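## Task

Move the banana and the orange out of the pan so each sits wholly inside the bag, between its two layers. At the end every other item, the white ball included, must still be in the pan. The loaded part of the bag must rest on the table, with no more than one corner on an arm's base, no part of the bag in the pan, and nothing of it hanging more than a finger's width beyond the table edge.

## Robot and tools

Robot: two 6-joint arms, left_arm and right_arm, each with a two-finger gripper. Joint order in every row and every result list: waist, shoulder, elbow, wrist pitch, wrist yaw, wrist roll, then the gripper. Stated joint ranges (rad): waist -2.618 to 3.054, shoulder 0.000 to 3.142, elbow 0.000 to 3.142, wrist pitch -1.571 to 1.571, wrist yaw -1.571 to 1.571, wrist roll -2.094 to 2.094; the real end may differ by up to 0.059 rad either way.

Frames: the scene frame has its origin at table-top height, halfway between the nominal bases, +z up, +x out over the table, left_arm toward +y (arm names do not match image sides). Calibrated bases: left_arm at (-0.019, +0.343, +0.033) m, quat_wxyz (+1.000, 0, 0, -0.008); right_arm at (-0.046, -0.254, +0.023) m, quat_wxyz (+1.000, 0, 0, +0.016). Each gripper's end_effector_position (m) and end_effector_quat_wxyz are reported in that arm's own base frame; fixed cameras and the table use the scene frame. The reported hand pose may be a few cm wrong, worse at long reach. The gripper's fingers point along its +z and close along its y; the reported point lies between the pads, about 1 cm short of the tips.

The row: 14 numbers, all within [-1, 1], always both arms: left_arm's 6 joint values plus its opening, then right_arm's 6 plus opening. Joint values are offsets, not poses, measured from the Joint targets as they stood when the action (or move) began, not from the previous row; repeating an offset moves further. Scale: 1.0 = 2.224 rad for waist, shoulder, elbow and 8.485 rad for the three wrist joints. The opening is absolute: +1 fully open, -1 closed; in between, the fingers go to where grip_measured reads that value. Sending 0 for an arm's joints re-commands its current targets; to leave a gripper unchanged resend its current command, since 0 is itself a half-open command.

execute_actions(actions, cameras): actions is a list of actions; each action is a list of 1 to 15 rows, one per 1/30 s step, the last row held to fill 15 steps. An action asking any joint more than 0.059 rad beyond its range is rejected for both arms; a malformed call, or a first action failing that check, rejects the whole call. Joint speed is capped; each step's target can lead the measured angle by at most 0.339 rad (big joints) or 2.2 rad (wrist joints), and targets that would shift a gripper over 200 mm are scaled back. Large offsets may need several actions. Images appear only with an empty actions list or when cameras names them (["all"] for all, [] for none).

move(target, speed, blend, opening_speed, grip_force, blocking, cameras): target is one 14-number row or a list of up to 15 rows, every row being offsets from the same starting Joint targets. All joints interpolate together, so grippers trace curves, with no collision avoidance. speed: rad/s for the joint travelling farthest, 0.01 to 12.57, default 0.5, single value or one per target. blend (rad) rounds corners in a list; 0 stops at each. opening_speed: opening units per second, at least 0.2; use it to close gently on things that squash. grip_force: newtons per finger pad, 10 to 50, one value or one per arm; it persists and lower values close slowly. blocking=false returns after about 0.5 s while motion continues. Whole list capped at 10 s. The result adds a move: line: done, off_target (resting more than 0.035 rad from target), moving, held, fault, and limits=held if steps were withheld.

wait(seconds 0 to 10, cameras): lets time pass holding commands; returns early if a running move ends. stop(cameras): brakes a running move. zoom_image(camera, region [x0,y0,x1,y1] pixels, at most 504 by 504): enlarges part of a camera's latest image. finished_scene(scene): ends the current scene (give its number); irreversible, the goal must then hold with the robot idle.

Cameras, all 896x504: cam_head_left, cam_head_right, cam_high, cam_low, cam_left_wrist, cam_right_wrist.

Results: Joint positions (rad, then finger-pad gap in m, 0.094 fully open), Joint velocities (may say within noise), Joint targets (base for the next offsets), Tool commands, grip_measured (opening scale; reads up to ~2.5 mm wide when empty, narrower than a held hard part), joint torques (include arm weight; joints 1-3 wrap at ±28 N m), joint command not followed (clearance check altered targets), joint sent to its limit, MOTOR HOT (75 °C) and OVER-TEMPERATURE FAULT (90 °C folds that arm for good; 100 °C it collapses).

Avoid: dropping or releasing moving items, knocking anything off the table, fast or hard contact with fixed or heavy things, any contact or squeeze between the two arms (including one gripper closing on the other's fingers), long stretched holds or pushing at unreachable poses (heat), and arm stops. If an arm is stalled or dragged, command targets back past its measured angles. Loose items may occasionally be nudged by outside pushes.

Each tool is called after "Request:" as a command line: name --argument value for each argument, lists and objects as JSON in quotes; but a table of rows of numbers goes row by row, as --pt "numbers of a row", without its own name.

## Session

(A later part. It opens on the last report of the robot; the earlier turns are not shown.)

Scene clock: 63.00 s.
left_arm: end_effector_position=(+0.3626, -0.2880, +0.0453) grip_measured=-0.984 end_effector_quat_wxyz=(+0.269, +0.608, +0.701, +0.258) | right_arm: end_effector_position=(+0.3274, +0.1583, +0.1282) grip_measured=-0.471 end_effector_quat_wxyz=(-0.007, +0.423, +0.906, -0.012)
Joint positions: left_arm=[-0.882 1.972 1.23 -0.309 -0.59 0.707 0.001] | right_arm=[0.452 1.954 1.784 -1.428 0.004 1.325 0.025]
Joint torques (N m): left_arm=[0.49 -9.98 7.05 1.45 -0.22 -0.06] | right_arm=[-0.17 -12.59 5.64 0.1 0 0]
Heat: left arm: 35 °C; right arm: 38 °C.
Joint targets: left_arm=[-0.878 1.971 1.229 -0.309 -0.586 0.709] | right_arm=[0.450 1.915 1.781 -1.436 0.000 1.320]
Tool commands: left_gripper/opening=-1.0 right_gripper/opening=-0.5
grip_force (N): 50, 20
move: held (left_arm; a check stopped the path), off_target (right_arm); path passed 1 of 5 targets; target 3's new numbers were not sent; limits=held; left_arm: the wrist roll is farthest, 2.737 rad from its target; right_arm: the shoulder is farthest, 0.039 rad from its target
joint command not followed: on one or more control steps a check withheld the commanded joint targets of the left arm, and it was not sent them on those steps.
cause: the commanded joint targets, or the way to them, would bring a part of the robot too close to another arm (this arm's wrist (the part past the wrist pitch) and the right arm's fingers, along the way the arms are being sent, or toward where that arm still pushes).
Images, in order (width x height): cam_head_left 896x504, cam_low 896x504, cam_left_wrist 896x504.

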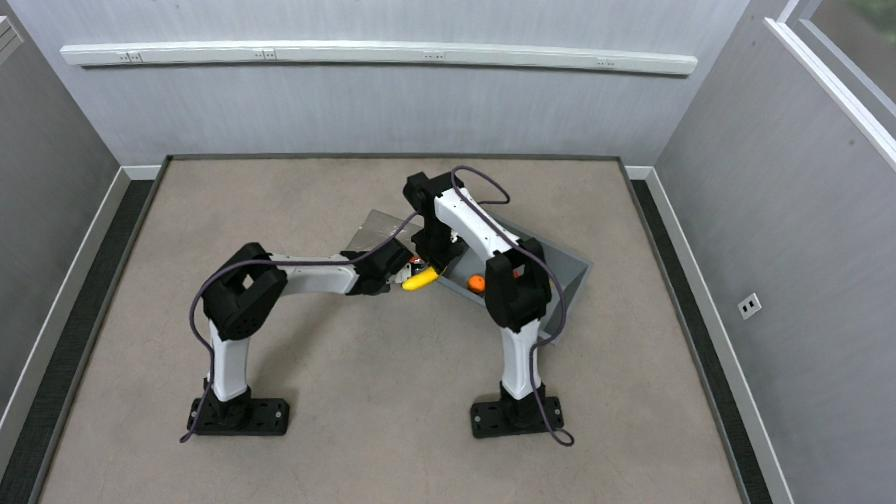

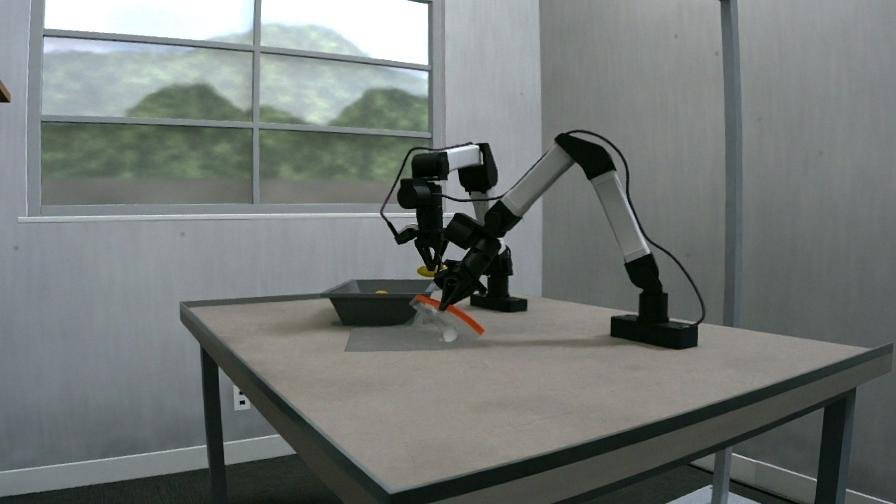

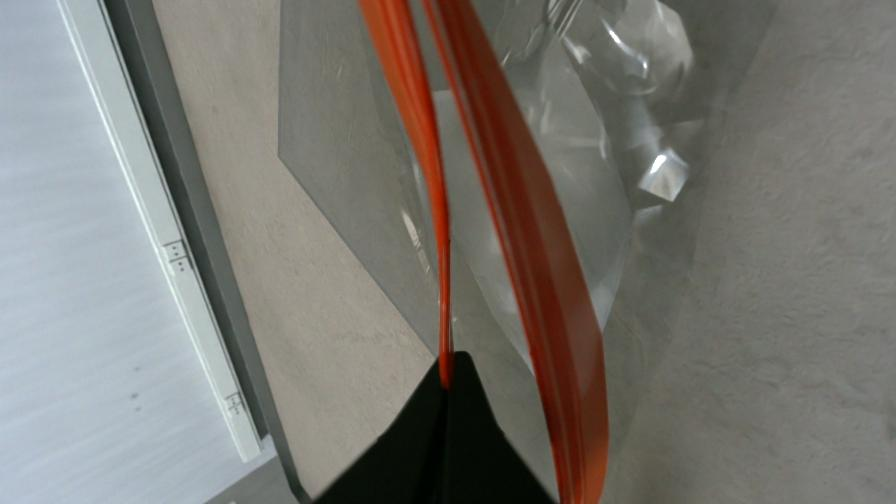

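Request:
move --pt "0 0 0 0 0 0 -1 -0.19 0 0 0 0 0 -0.5" --pt "0 0.0447 -0.0358 0.0211 0 0 -1 -0.19 0 0 0 0 0 -0.5" --speed '[0.7,0.3]' --cameras '["cam_left_wrist","cam_head_left","cam_low"]'

Request:
zoom_image --camera "cam_head_left" --region '[280, 180, 480, 330]'

Scene clock: 65.87 s.
left_arm: end_effector_position=(+0.3631, -0.2886, +0.0047) grip_measured=-0.984 end_effector_quat_wxyz=(+0.276, +0.605, +0.701, +0.257) | right_arm: end_effector_position=(+0.3636, +0.0086, +0.1282) grip_measured=-0.471 end_effector_quat_wxyz=(-0.010, +0.606, +0.796, -0.008)
Joint positions: left_arm=[-0.882 2.055 1.157 -0.139 -0.59 0.707 0.001] | right_arm=[0.024 1.954 1.784 -1.428 0 1.325 0.025]
Joint torques (N m): left_arm=[0.44 -8.91 5.83 1.59 -0.22 -0.07] | right_arm=[0.4 -12.59 5.64 0.1 0.03 -0.01]
Heat: left arm: 35 °C; right arm: 39 °C.
Joint targets: left_arm=[-0.878 2.070 1.149 -0.130 -0.586 0.709] | right_arm=[0.027 1.915 1.781 -1.436 0.001 1.320]
grip_force (N): 50, 20
move: off_target (right_arm); right_arm: the shoulder is farthest, 0.039 rad from its target
Images, in order (width x height): cam_head_left 896x504, cam_low 896x504, cam_left_wrist 896x504.

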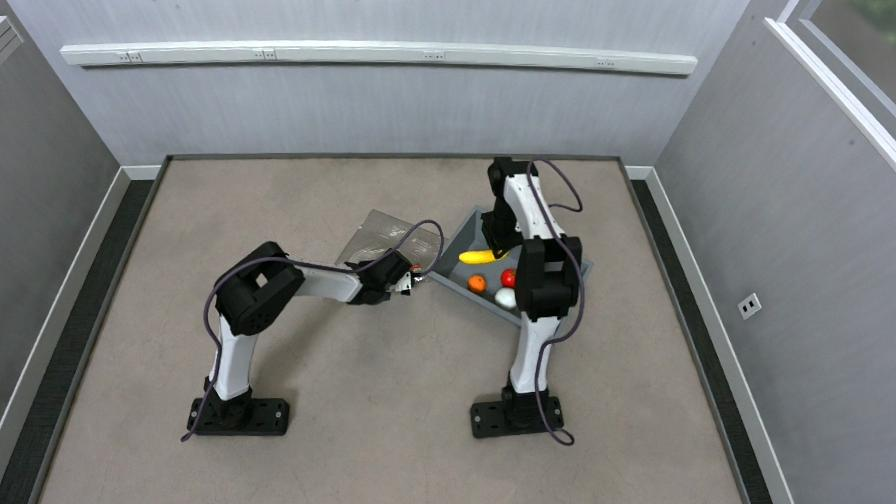

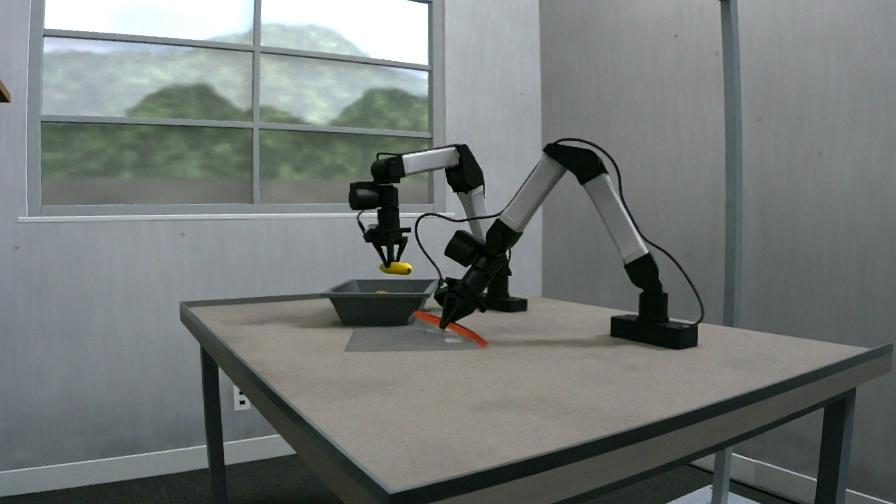

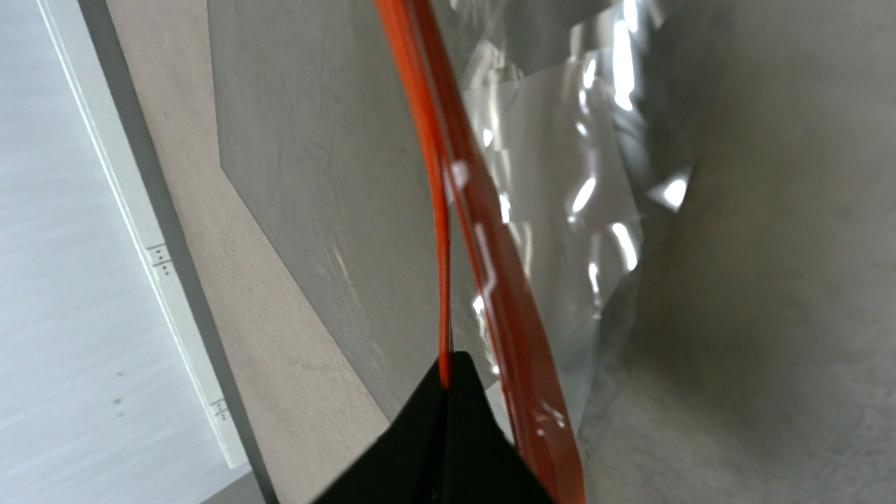

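Scaled by 2.520 from the camera's 896x504 image, which has a finer 1280x720 frame.

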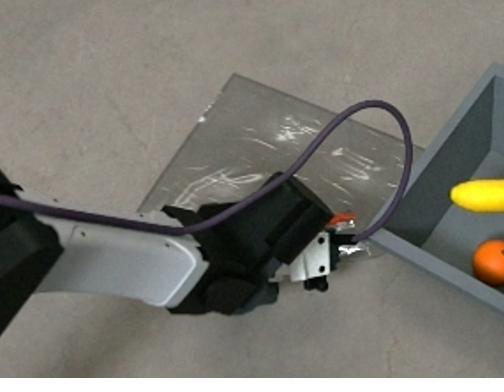

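Request:
move --pt "0 0 0 0 0 0 -0.5 0 0 0 0 0 0 -0.5" --pt "-0.0379 -0.0937 -0.0268 -0.0175 0 0 -0.5 0 0 0 0 0 0 -0.5" --pt "-0.0263 -0.1849 -0.1492 0.0143 0.016 -0.3228 -0.5 0 0 0 0 0 0 -0.5" --speed '[0.5,0.4,1.5]' --blend '[0,0.05,0]' --cameras '["cam_left_wrist","cam_head_left","cam_low","cam_high"]'

Request:
zoom_image --camera "cam_head_left" --region '[280, 180, 480, 330]'

Request:
zoom_image --camera "cam_low" --region '[380, 250, 530, 370]'

Scene clock: 70.33 s.
left_arm: end_effector_position=(+0.3001, -0.2804, +0.0544) grip_measured=-0.501 end_effector_quat_wxyz=(+0.247, -0.536, +0.745, -0.312) | right_arm: end_effector_position=(+0.3636, +0.0086, +0.1282) grip_measured=-0.471 end_effector_quat_wxyz=(-0.010, +0.606, +0.796, -0.008)
Joint positions: left_arm=[-0.944 1.684 0.828 -0.017 -0.467 -2.018 0.023] | right_arm=[0.024 1.954 1.784 -1.428 0 1.325 0.025]
Joint torques (N m): left_arm=[0.73 -9.13 5.9 1.74 -0.09 -0.07] | right_arm=[0.39 -12.57 5.65 0.1 0.02 -0.01]
Heat: left arm: 36 °C; right arm: 39 °C.
Joint targets: left_arm=[-0.937 1.659 0.817 -0.009 -0.450 -2.030] | right_arm=[0.027 1.915 1.781 -1.436 0.001 1.320]
grip_force (N): 50, 20
move: off_target (right_arm); right_arm: the shoulder is farthest, 0.039 rad from its target
Images, in order (width x height): cam_head_left 896x504, cam_high 896x504, cam_low 896x504, cam_left_wrist 896x504.

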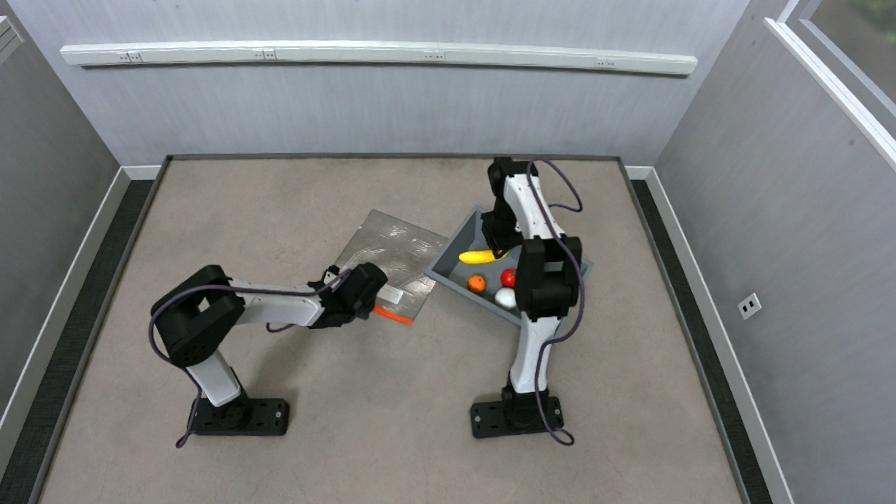

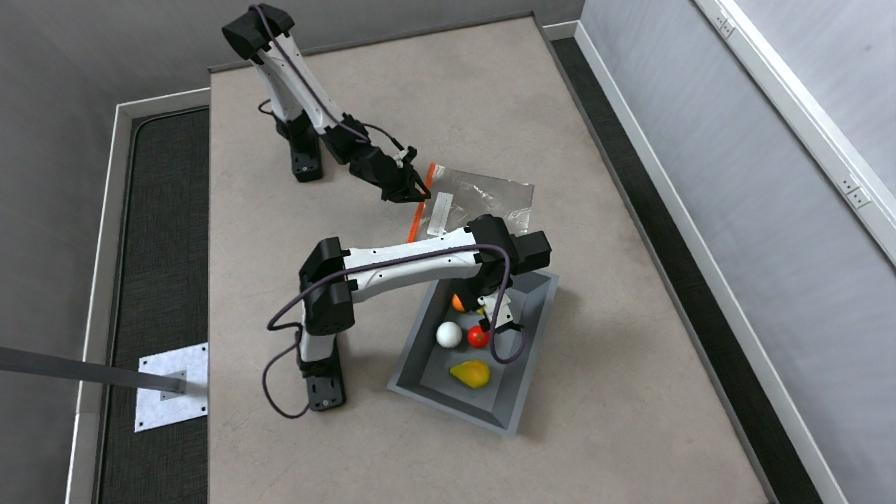

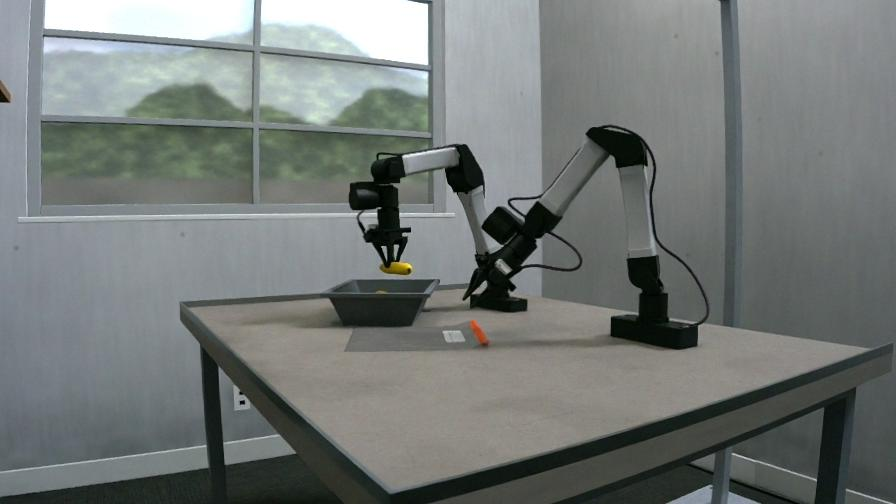

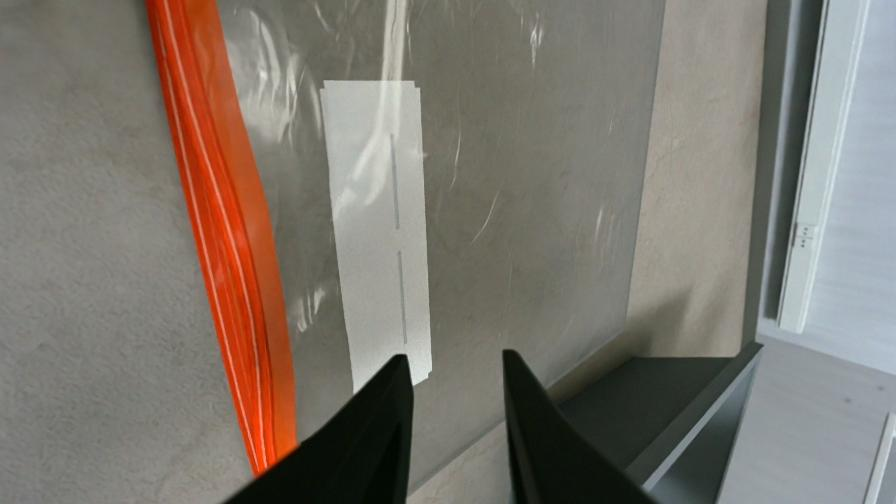

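Scaled by 2.520 from the camera's 896x504 image, which has a finer 1280x720 frame.

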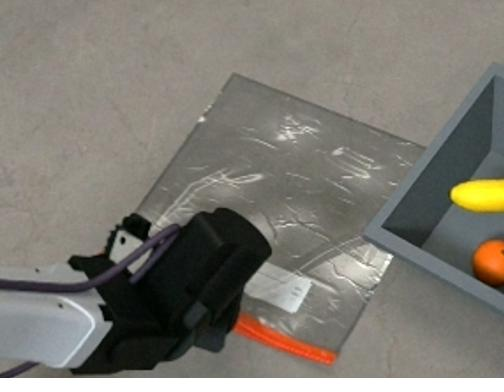

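Scaled by 3.360 from the camera's 896x504 image, which has a finer 1280x720 frame.

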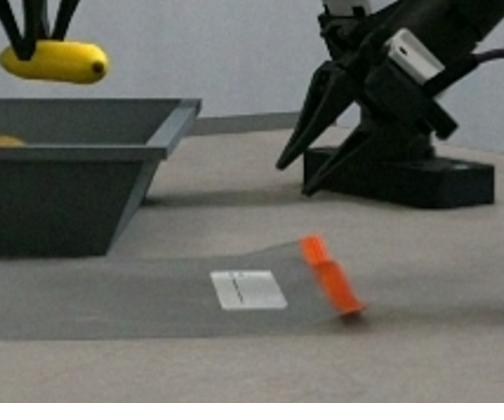

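Request:
move --pt "0.06 0.06 0.155 -0.061 0.0265 0.193 0 0 0 0 0 0 0 -0.5" --pt "0.121 0.168 0.3096 -0.122 0.053 0.3868 0 0 0 0 0 0 0 -0.5" --speed 2 --blend '[0.3,0]' --cameras '["cam_left_wrist"]'

Scene clock: 75.13 s.
left_arm: end_effector_position=(+0.2972, -0.2328, +0.0324) grip_measured=-0.001 end_effector_quat_wxyz=(+0.003, +0.817, +0.577, +0.010) | right_arm: end_effector_position=(+0.3636, +0.0086, +0.1282) grip_measured=-0.471 end_effector_quat_wxyz=(-0.010, +0.606, +0.796, -0.008)
Joint positions: left_arm=[-0.672 2.013 1.485 -1.032 -0.017 1.24 0.047] | right_arm=[0.024 1.954 1.784 -1.428 0 1.325 0.025]
Joint torques (N m): left_arm=[0.58 -8.34 8.7 0.22 0.23 0.06] | right_arm=[0.38 -12.57 5.64 0.1 0.03 0]
Heat: left arm: 35 °C; right arm: 40 °C.
Joint targets: left_arm=[-0.668 2.033 1.506 -1.044 0.000 1.252] | right_arm=[0.027 1.915 1.781 -1.436 0.001 1.320]
grip_force (N): 50, 20
move: off_target (right_arm); right_arm: the shoulder is farthest, 0.039 rad from its target
Images, in order (width x height): cam_left_wrist 896x504.

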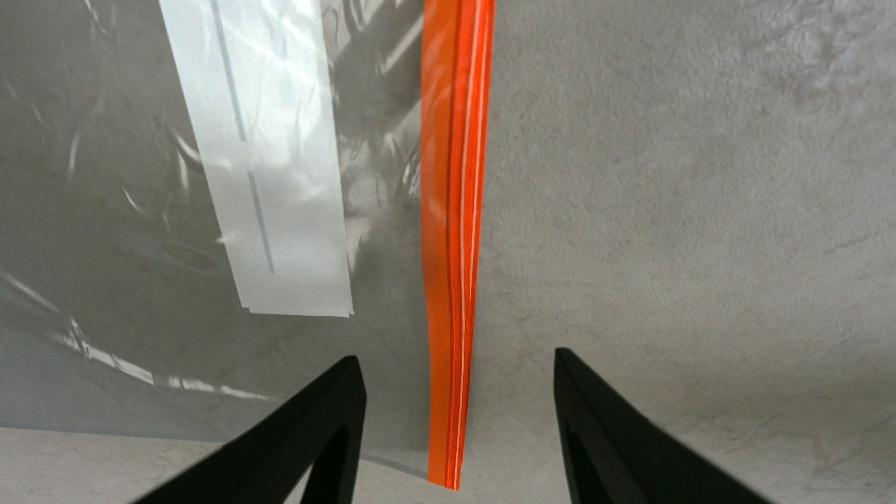

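Request:
move --pt "0 0.0328 -0.0493 0.0215 0 0 0 0 0 0 0 0 0 -0.5" --speed 0.15 --cameras '["cam_left_wrist"]'

Request:
zoom_image --camera "cam_low" --region '[380, 250, 530, 370]'

Scene clock: 77.60 s.
left_arm: end_effector_position=(+0.3010, -0.2358, -0.0131) grip_measured=-0.001 end_effector_quat_wxyz=(+0.005, +0.817, +0.576, +0.011) | right_arm: end_effector_position=(+0.3636, +0.0086, +0.1282) grip_measured=-0.471 end_effector_quat_wxyz=(-0.010, +0.606, +0.796, -0.008)
Joint positions: left_arm=[-0.672 2.088 1.405 -0.872 -0.017 1.241 0.047] | right_arm=[0.024 1.954 1.784 -1.428 0 1.325 0.025]
Joint torques (N m): left_arm=[0.54 -8.77 5.48 0.5 0.22 0.07] | right_arm=[0.39 -12.6 5.64 0.11 0.03 0]
Heat: left arm: 35 °C; right arm: 40 °C.
Joint targets: left_arm=[-0.668 2.106 1.396 -0.862 0.000 1.252] | right_arm=[0.027 1.915 1.781 -1.436 0.001 1.320]
grip_force (N): 50, 20
move: off_target (right_arm); right_arm: the shoulder is farthest, 0.039 rad from its target
Images, in order (width x height): cam_left_wrist 896x504.

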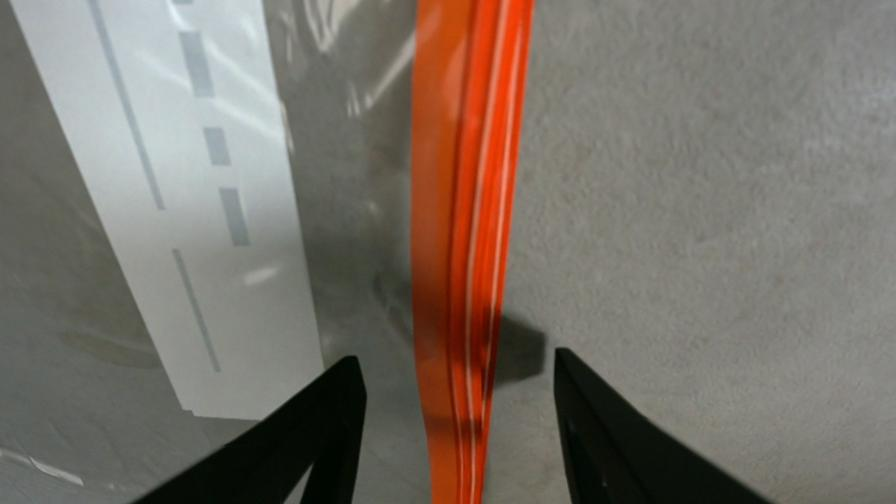

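This scene's latest camera images include none from cam_low. They are from: cam_left_wrist. cam_low's image comes with the result of a call that names it in "cameras".

Request:
move --pt "0 0.007 -0.0067 0.0037 0 0 0 0 0 0 0 0 0 -0.5" --pt "0 0.007 -0.0067 0.0037 0 0 -1 0 0 0 0 0 0 -0.5" --speed 0.1 --opening_speed 0.6 --cameras '["cam_left_wrist"]'

Scene clock: 95.07 s.
left_arm: end_effector_position=(+0.3074, -0.2409, -0.0170) grip_measured=-0.981 end_effector_quat_wxyz=(+0.021, +0.817, +0.576, +0.015) | right_arm: end_effector_position=(+0.3636, +0.0086, +0.1282) grip_measured=-0.471 end_effector_quat_wxyz=(-0.010, +0.606, +0.796, -0.008)
Joint positions: left_arm=[-0.672 2.095 1.397 -0.824 -0.017 1.242 0.001] | right_arm=[0.024 1.954 1.784 -1.428 0 1.325 0.025]
Joint torques (N m): left_arm=[0.55 -8.14 4.83 0.38 0.22 0.05] | right_arm=[0.4 -12.59 5.67 0.1 0.03 0]
Heat: left arm: 36 °C; right arm: 43 °C.
Joint targets: left_arm=[-0.668 2.121 1.381 -0.830 0.000 1.252] | right_arm=[0.027 1.915 1.781 -1.436 0.001 1.320]
grip_force (N): 50, 20
move: off_target (right_arm); right_arm: the shoulder is farthest, 0.039 rad from its target
Images, in order (width x height): cam_left_wrist 896x504.

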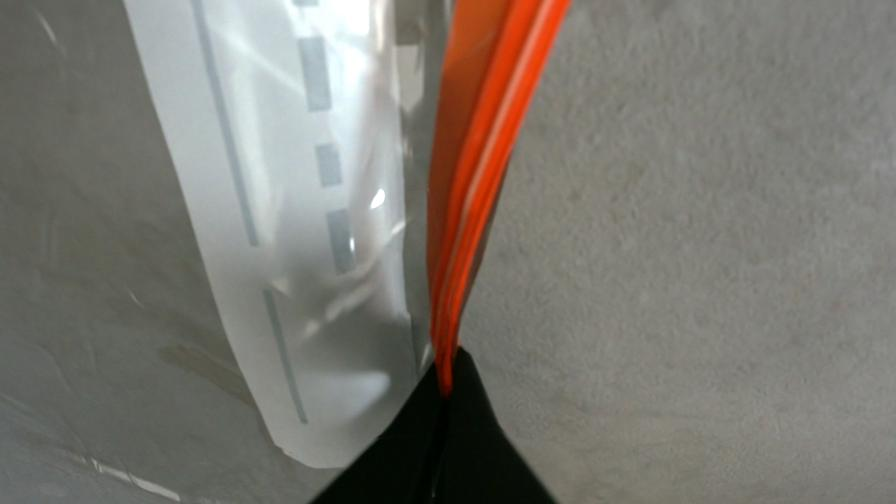

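Request:
move --pt "0 -0.0194 0.0529 -0.019 0 0 -1 0 0 0 0 0 0 -0.5" --pt "-0.0665 0.0865 0.2039 -0.0309 0 -0.1411 -1 0 0 0 0 0 0 -0.5" --speed '[0.3,0.5]' --blend '[0.03,0]' --cameras '["cam_left_wrist","cam_head_left","cam_low"]'

Request:
zoom_image --camera "cam_head_left" --region '[280, 180, 480, 330]'

Request:
zoom_image --camera "cam_low" --region '[380, 250, 530, 370]'

Scene clock: 99.40 s.
left_arm: end_effector_position=(+0.3069, -0.3180, +0.0044) grip_measured=-0.982 end_effector_quat_wxyz=(+0.008, +0.425, +0.905, +0.006) | right_arm: end_effector_position=(+0.3636, +0.0086, +0.1282) grip_measured=-0.471 end_effector_quat_wxyz=(-0.010, +0.606, +0.796, -0.008)
Joint positions: left_arm=[-0.81 2.292 1.814 -1.082 -0.017 0.067 0.001] | right_arm=[0.024 1.954 1.784 -1.428 0 1.325 0.025]
Joint torques (N m): left_arm=[-0.28 -10.36 8.95 0.31 0.16 -0.15] | right_arm=[0.39 -12.59 5.65 0.1 0.02 0]
Heat: left arm: 36 °C; right arm: 43 °C.
Joint targets: left_arm=[-0.816 2.313 1.835 -1.093 0.000 0.055] | right_arm=[0.027 1.915 1.781 -1.436 0.001 1.320]
grip_force (N): 50, 20
move: off_target (right_arm); right_arm: the shoulder is farthest, 0.039 rad from its target
Images, in order (width x height): cam_head_left 896x504, cam_low 896x504, cam_left_wrist 896x504.

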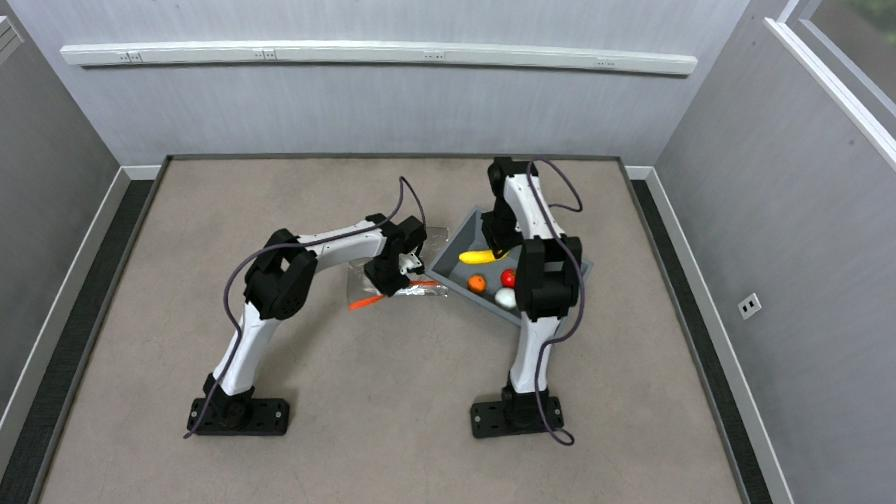

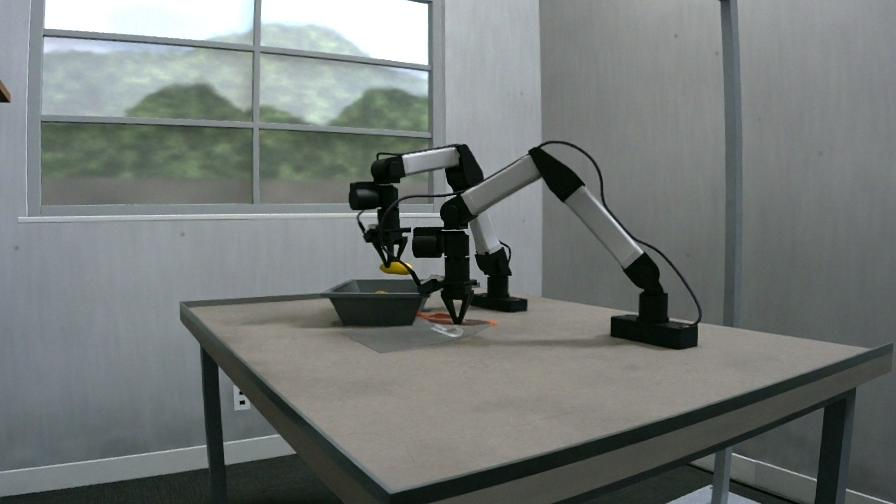

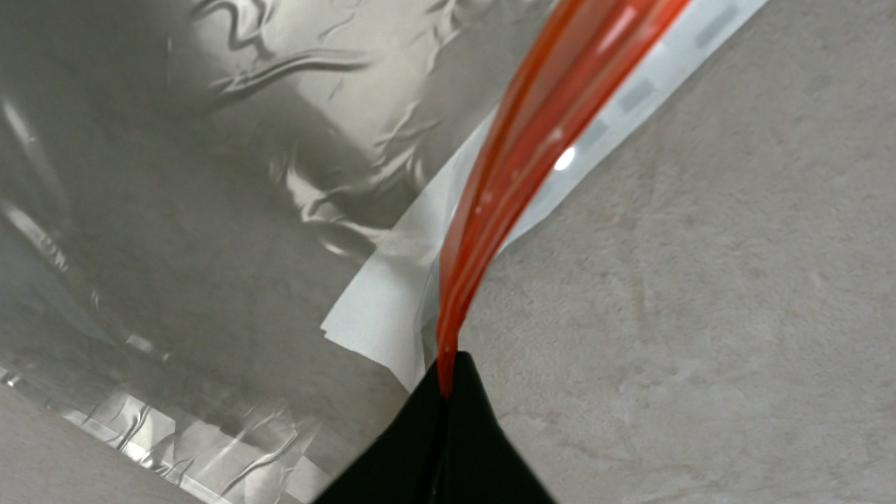

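Scaled by 2.520 from the camera's 896x504 image, which has a finer 1280x720 frame.

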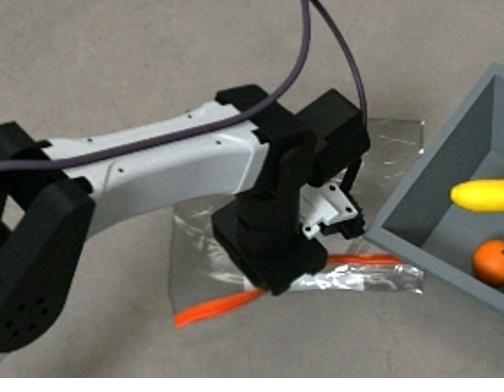

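Scaled by 3.360 from the camera's 896x504 image, which has a finer 1280x720 frame.

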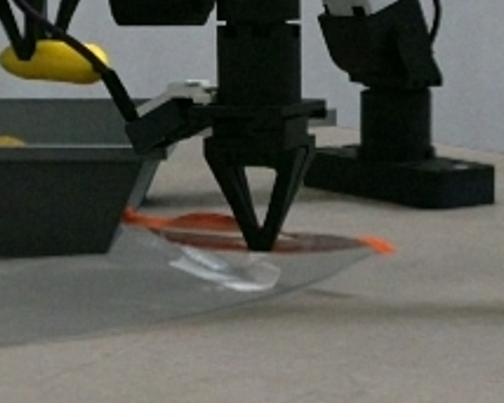

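Request:
move --target '[0,-0.0157,0.081,-0.0253,0,0,-1,0,0,0,0,0,0,-0.5]' --speed 0.25 --cameras '["cam_left_wrist","cam_head_left","cam_low"]'

Request:
zoom_image --camera "cam_head_left" --region '[280, 180, 480, 330]'

Request:
zoom_image --camera "cam_low" --region '[380, 250, 530, 370]'

Scene clock: 101.67 s.
left_arm: end_effector_position=(+0.3062, -0.3172, +0.0498) grip_measured=-0.982 end_effector_quat_wxyz=(-0.007, +0.424, +0.905, +0.012) | right_arm: end_effector_position=(+0.3636, +0.0086, +0.1282) grip_measured=-0.471 end_effector_quat_wxyz=(-0.010, +0.606, +0.796, -0.008)
Joint positions: left_arm=[-0.81 2.292 1.996 -1.296 -0.017 0.067 0.001] | right_arm=[0.024 1.954 1.784 -1.428 0 1.325 0.025]
Joint torques (N m): left_arm=[-0.25 -13.2 8.85 0.22 0.17 -0.15] | right_arm=[0.4 -12.59 5.63 0.11 0.03 -0.01]
Heat: left arm: 37 °C; right arm: 43 °C.
Joint targets: left_arm=[-0.816 2.279 2.015 -1.307 0.000 0.055] | right_arm=[0.027 1.915 1.781 -1.436 0.001 1.320]
grip_force (N): 50, 20
move: off_target (right_arm); right_arm: the shoulder is farthest, 0.039 rad from its target
Images, in order (width x height): cam_head_left 896x504, cam_low 896x504, cam_left_wrist 896x504.

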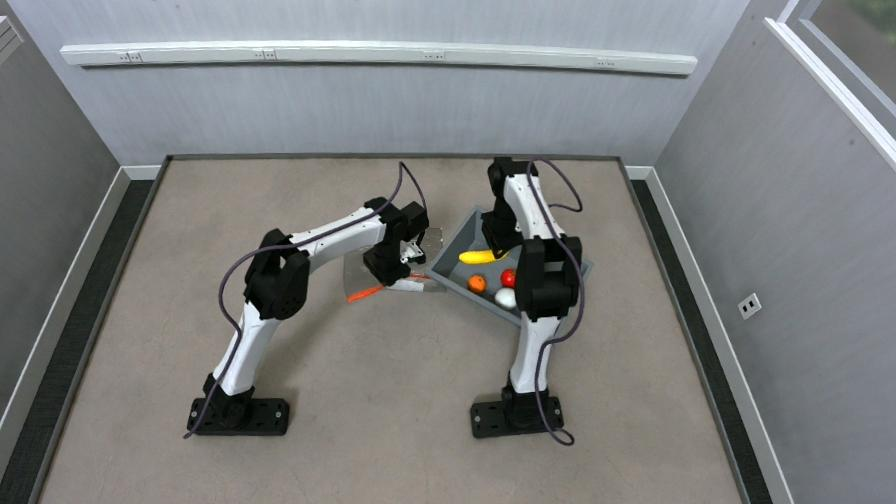

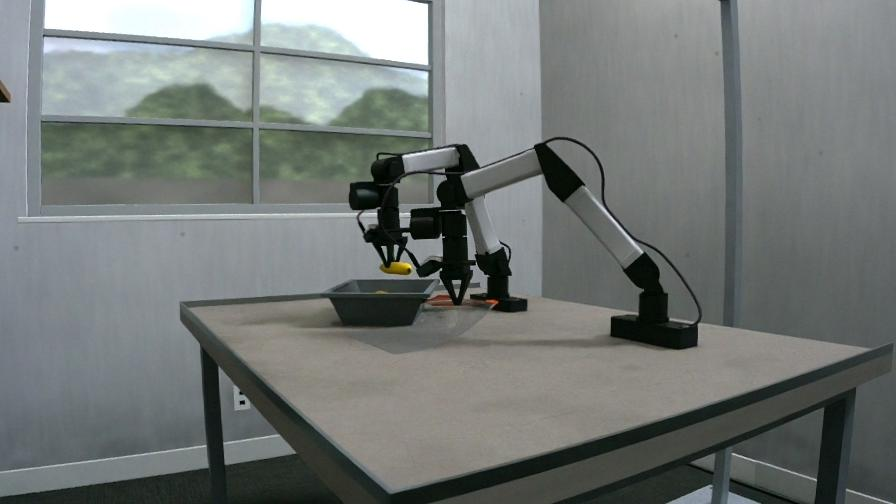

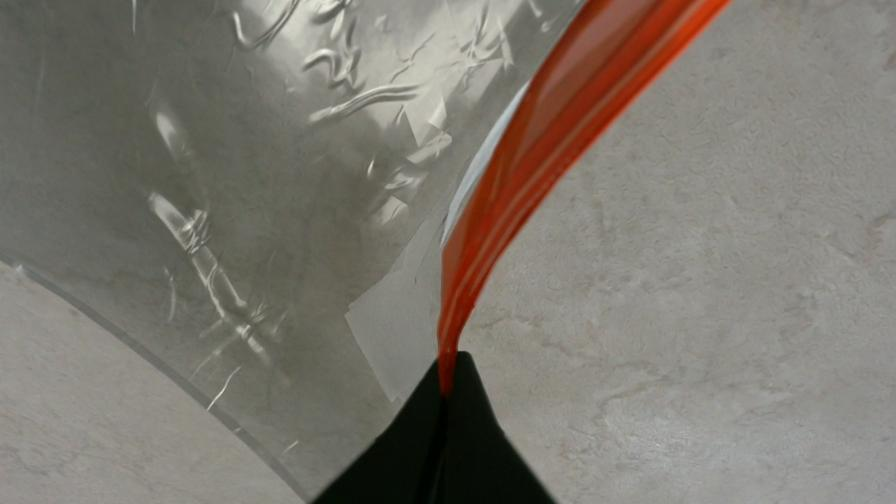

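Scaled by 2.520 from the camera's 896x504 image, which has a finer 1280x720 frame.

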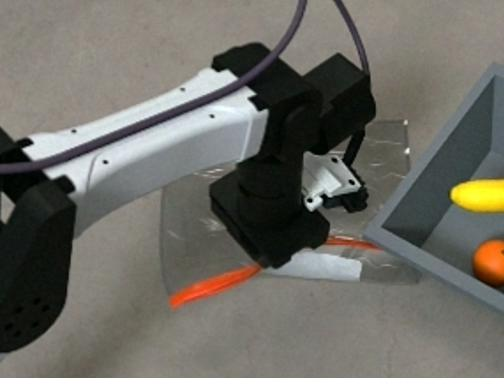

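Scaled by 3.360 from the camera's 896x504 image, which has a finer 1280x720 frame.

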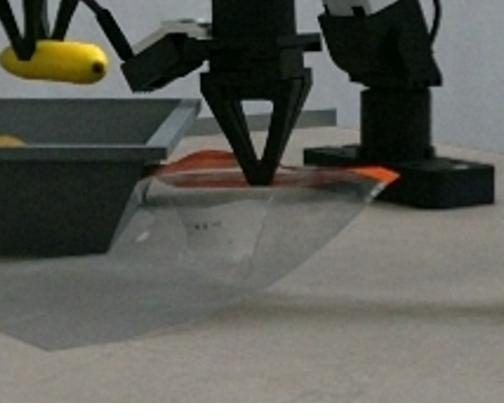

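Request:
move --pt "0.0558 -0.0628 -0.1556 0.0243 0 0.0442 -1 0 0 0 0 0 0 -0.5" --pt "0.0558 -0.0404 -0.1982 0.0414 0 0.0442 -1 0 0 0 0 0 0 -0.5" --pt "0.0558 -0.0404 -0.1982 0.0414 0 0.0442 -0.2 0 0 0 0 0 0 -0.5" --pt "0.0558 -0.0628 -0.1556 0.0243 0 0.0442 -0.2 0 0 0 0 0 0 -0.5" --speed 0.4 --blend '[0.03,0,0,0]' --cameras '["cam_left_wrist","cam_head_left","cam_low"]'

Request:
zoom_image --camera "cam_head_left" --region '[280, 180, 480, 330]'

Request:
zoom_image --camera "cam_low" --region '[380, 250, 530, 370]'

Scene clock: 106.13 s.
left_arm: end_effector_position=(+0.3103, -0.2556, +0.0139) grip_measured=-0.202 end_effector_quat_wxyz=(-0.018, +0.529, +0.848, +0.010) | right_arm: end_effector_position=(+0.3636, +0.0086, +0.1282) grip_measured=-0.471 end_effector_quat_wxyz=(-0.010, +0.606, +0.796, -0.008)
Joint positions: left_arm=[-0.696 2.171 1.651 -1.089 -0.015 0.419 0.038] | right_arm=[0.024 1.954 1.784 -1.428 0 1.325 0.025]
Joint torques (N m): left_arm=[0.55 -13.5 8.43 0.17 0.16 0.06] | right_arm=[0.4 -12.59 5.65 0.1 0.03 0]
Heat: left arm: 39 °C; right arm: 44 °C.
Joint targets: left_arm=[-0.691 2.139 1.669 -1.101 0.000 0.430] | right_arm=[0.027 1.915 1.781 -1.436 0.001 1.320]
grip_force (N): 50, 20
move: off_target (right_arm); right_arm: the shoulder is farthest, 0.039 rad from its target
Images, in order (width x height): cam_head_left 896x504, cam_low 896x504, cam_left_wrist 896x504.

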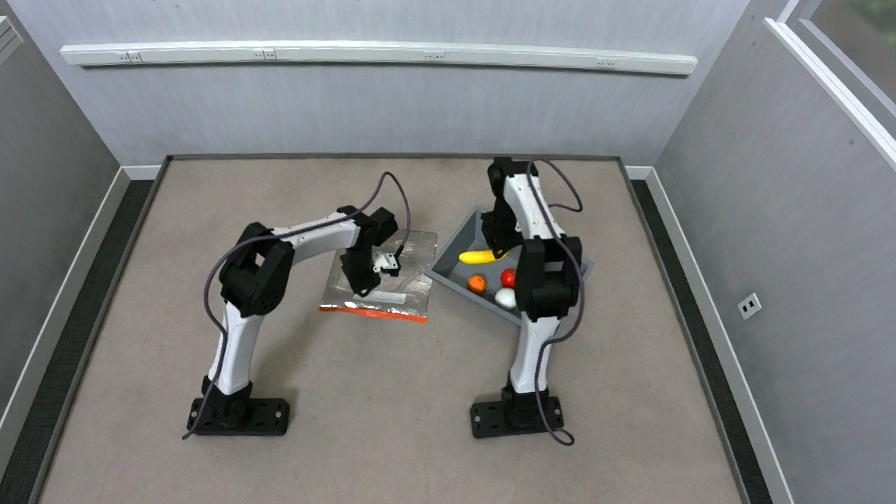

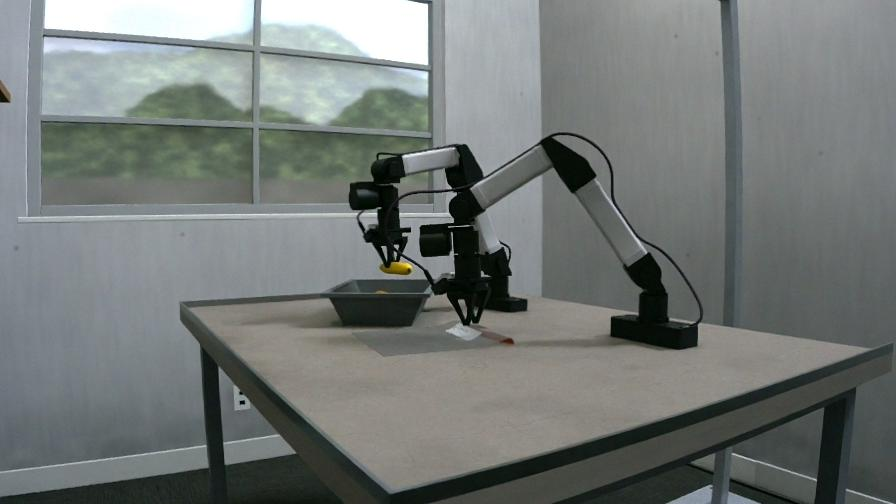

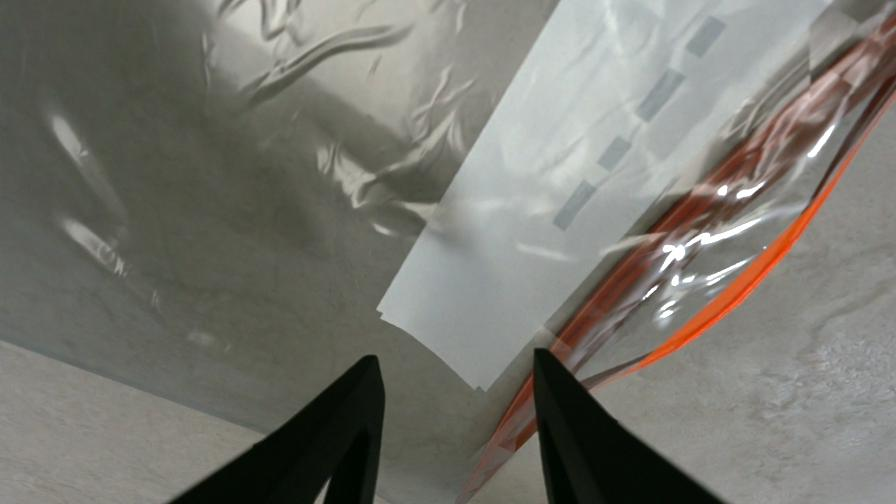

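Scaled by 2.520 from the camera's 896x504 image, which has a finer 1280x720 frame.

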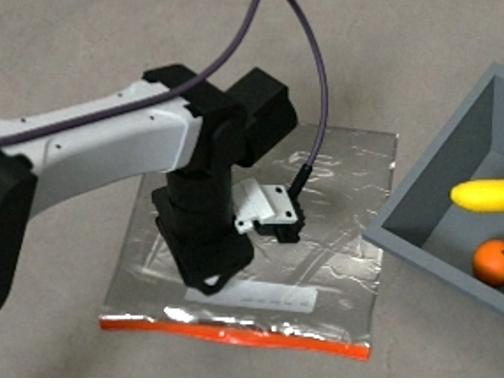

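Scaled by 3.360 from the camera's 896x504 image, which has a finer 1280x720 frame.

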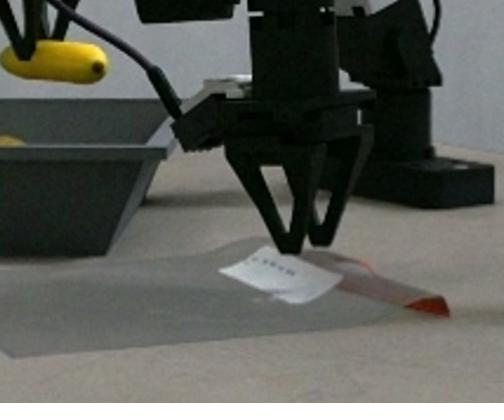

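Request:
move --pt "0 0 0.0674 -0.0177 0 0 -0.4 0 0 0 0 0 0 -0.5" --pt "-0.0683 -0.1025 -0.1143 0.0031 0 -0.2939 -0.4 0 0 0 0 0 0 -0.5" --speed '[0.5,1.5]' --blend '[0.05,0]' --cameras '["cam_left_wrist","cam_head_left"]'

Scene clock: 110.33 s.
left_arm: end_effector_position=(+0.2365, -0.2589, +0.0427) grip_measured=-0.398 end_effector_quat_wxyz=(+0.005, -0.570, +0.821, +0.016) | right_arm: end_effector_position=(+0.3636, +0.0086, +0.1282) grip_measured=-0.471 end_effector_quat_wxyz=(-0.010, +0.606, +0.796, -0.008)
Joint positions: left_arm=[-0.838 1.942 1.425 -1.085 -0.015 -2.052 0.028] | right_arm=[0.024 1.954 1.784 -1.428 0 1.325 0.025]
Joint torques (N m): left_arm=[-0.23 -11.52 5.56 0.32 0.07 -0.12] | right_arm=[0.4 -12.6 5.64 0.1 0.03 0]
Heat: left arm: 39 °C; right arm: 44 °C.
Joint targets: left_arm=[-0.843 1.911 1.415 -1.075 0.000 -2.064] | right_arm=[0.027 1.915 1.781 -1.436 0.001 1.320]
grip_force (N): 50, 20
move: off_target (right_arm); right_arm: the shoulder is farthest, 0.039 rad from its target
Images, in order (width x height): cam_head_left 896x504, cam_left_wrist 896x504.

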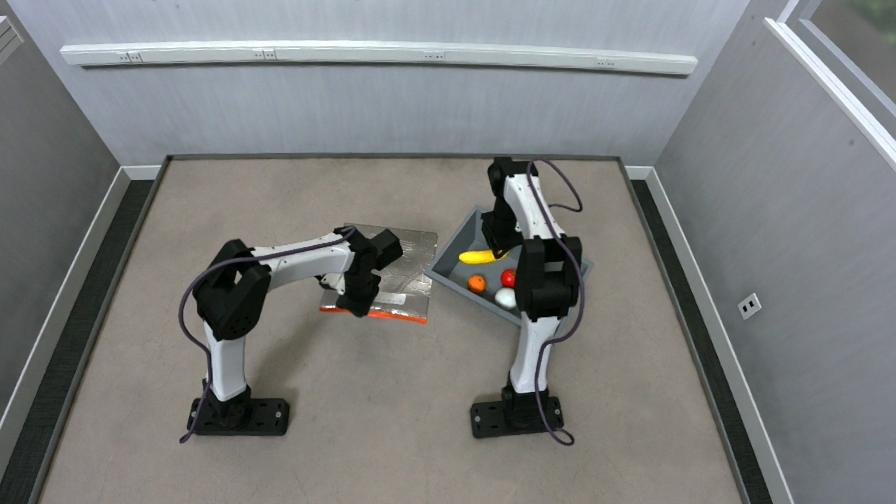

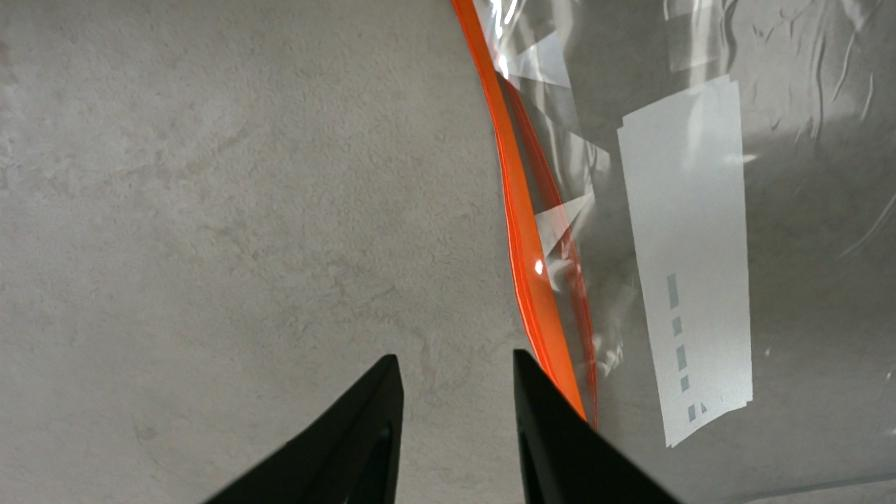

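Request:
move --pt "0.0144 0.0319 0.0258 0.0016 0 0.0038 -0.53 0 0 0 0 0 0 -0.5" --pt "0.0144 0.0759 -0.0393 0.0302 0 0.0038 -0.53 0 0 0 0 0 0 -0.5" --speed '[0.4,0.15]' --blend '[0.01,0]' --cameras '["cam_left_wrist"]'

Scene clock: 113.40 s.
left_arm: end_effector_position=(+0.2557, -0.2676, -0.0171) grip_measured=-0.528 end_effector_quat_wxyz=(+0.008, -0.576, +0.817, -0.004) | right_arm: end_effector_position=(+0.3636, +0.0086, +0.1282) grip_measured=-0.471 end_effector_quat_wxyz=(-0.010, +0.606, +0.796, -0.008)
Joint positions: left_arm=[-0.815 2.058 1.341 -0.843 -0.014 -2.043 0.022] | right_arm=[0.024 1.954 1.784 -1.428 0 1.325 0.025]
Joint torques (N m): left_arm=[0.49 -8.1 4.92 0.58 0.06 0.06] | right_arm=[0.38 -12.57 5.65 0.1 0.03 -0.01]
Heat: left arm: 39 °C; right arm: 44 °C.
Joint targets: left_arm=[-0.811 2.080 1.327 -0.818 0.000 -2.031] | right_arm=[0.027 1.915 1.781 -1.436 0.001 1.320]
grip_force (N): 50, 20
move: off_target (right_arm); right_arm: the shoulder is farthest, 0.039 rad from its target
Images, in order (width x height): cam_left_wrist 896x504.

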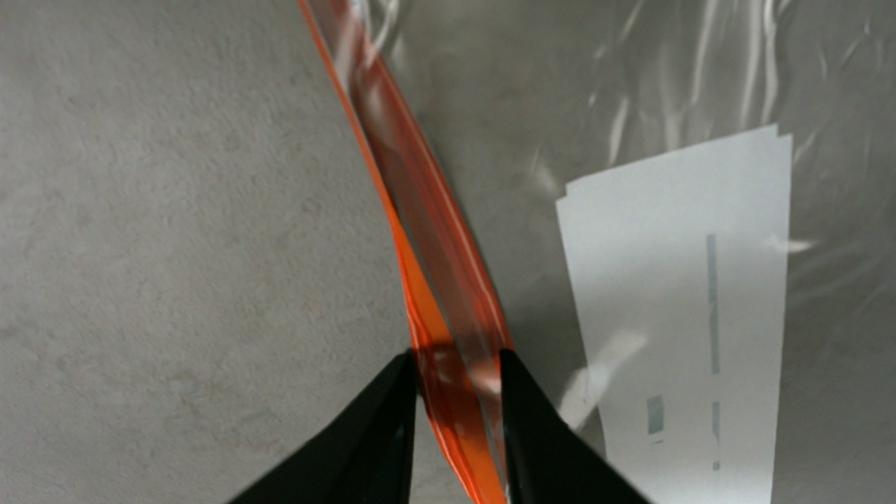

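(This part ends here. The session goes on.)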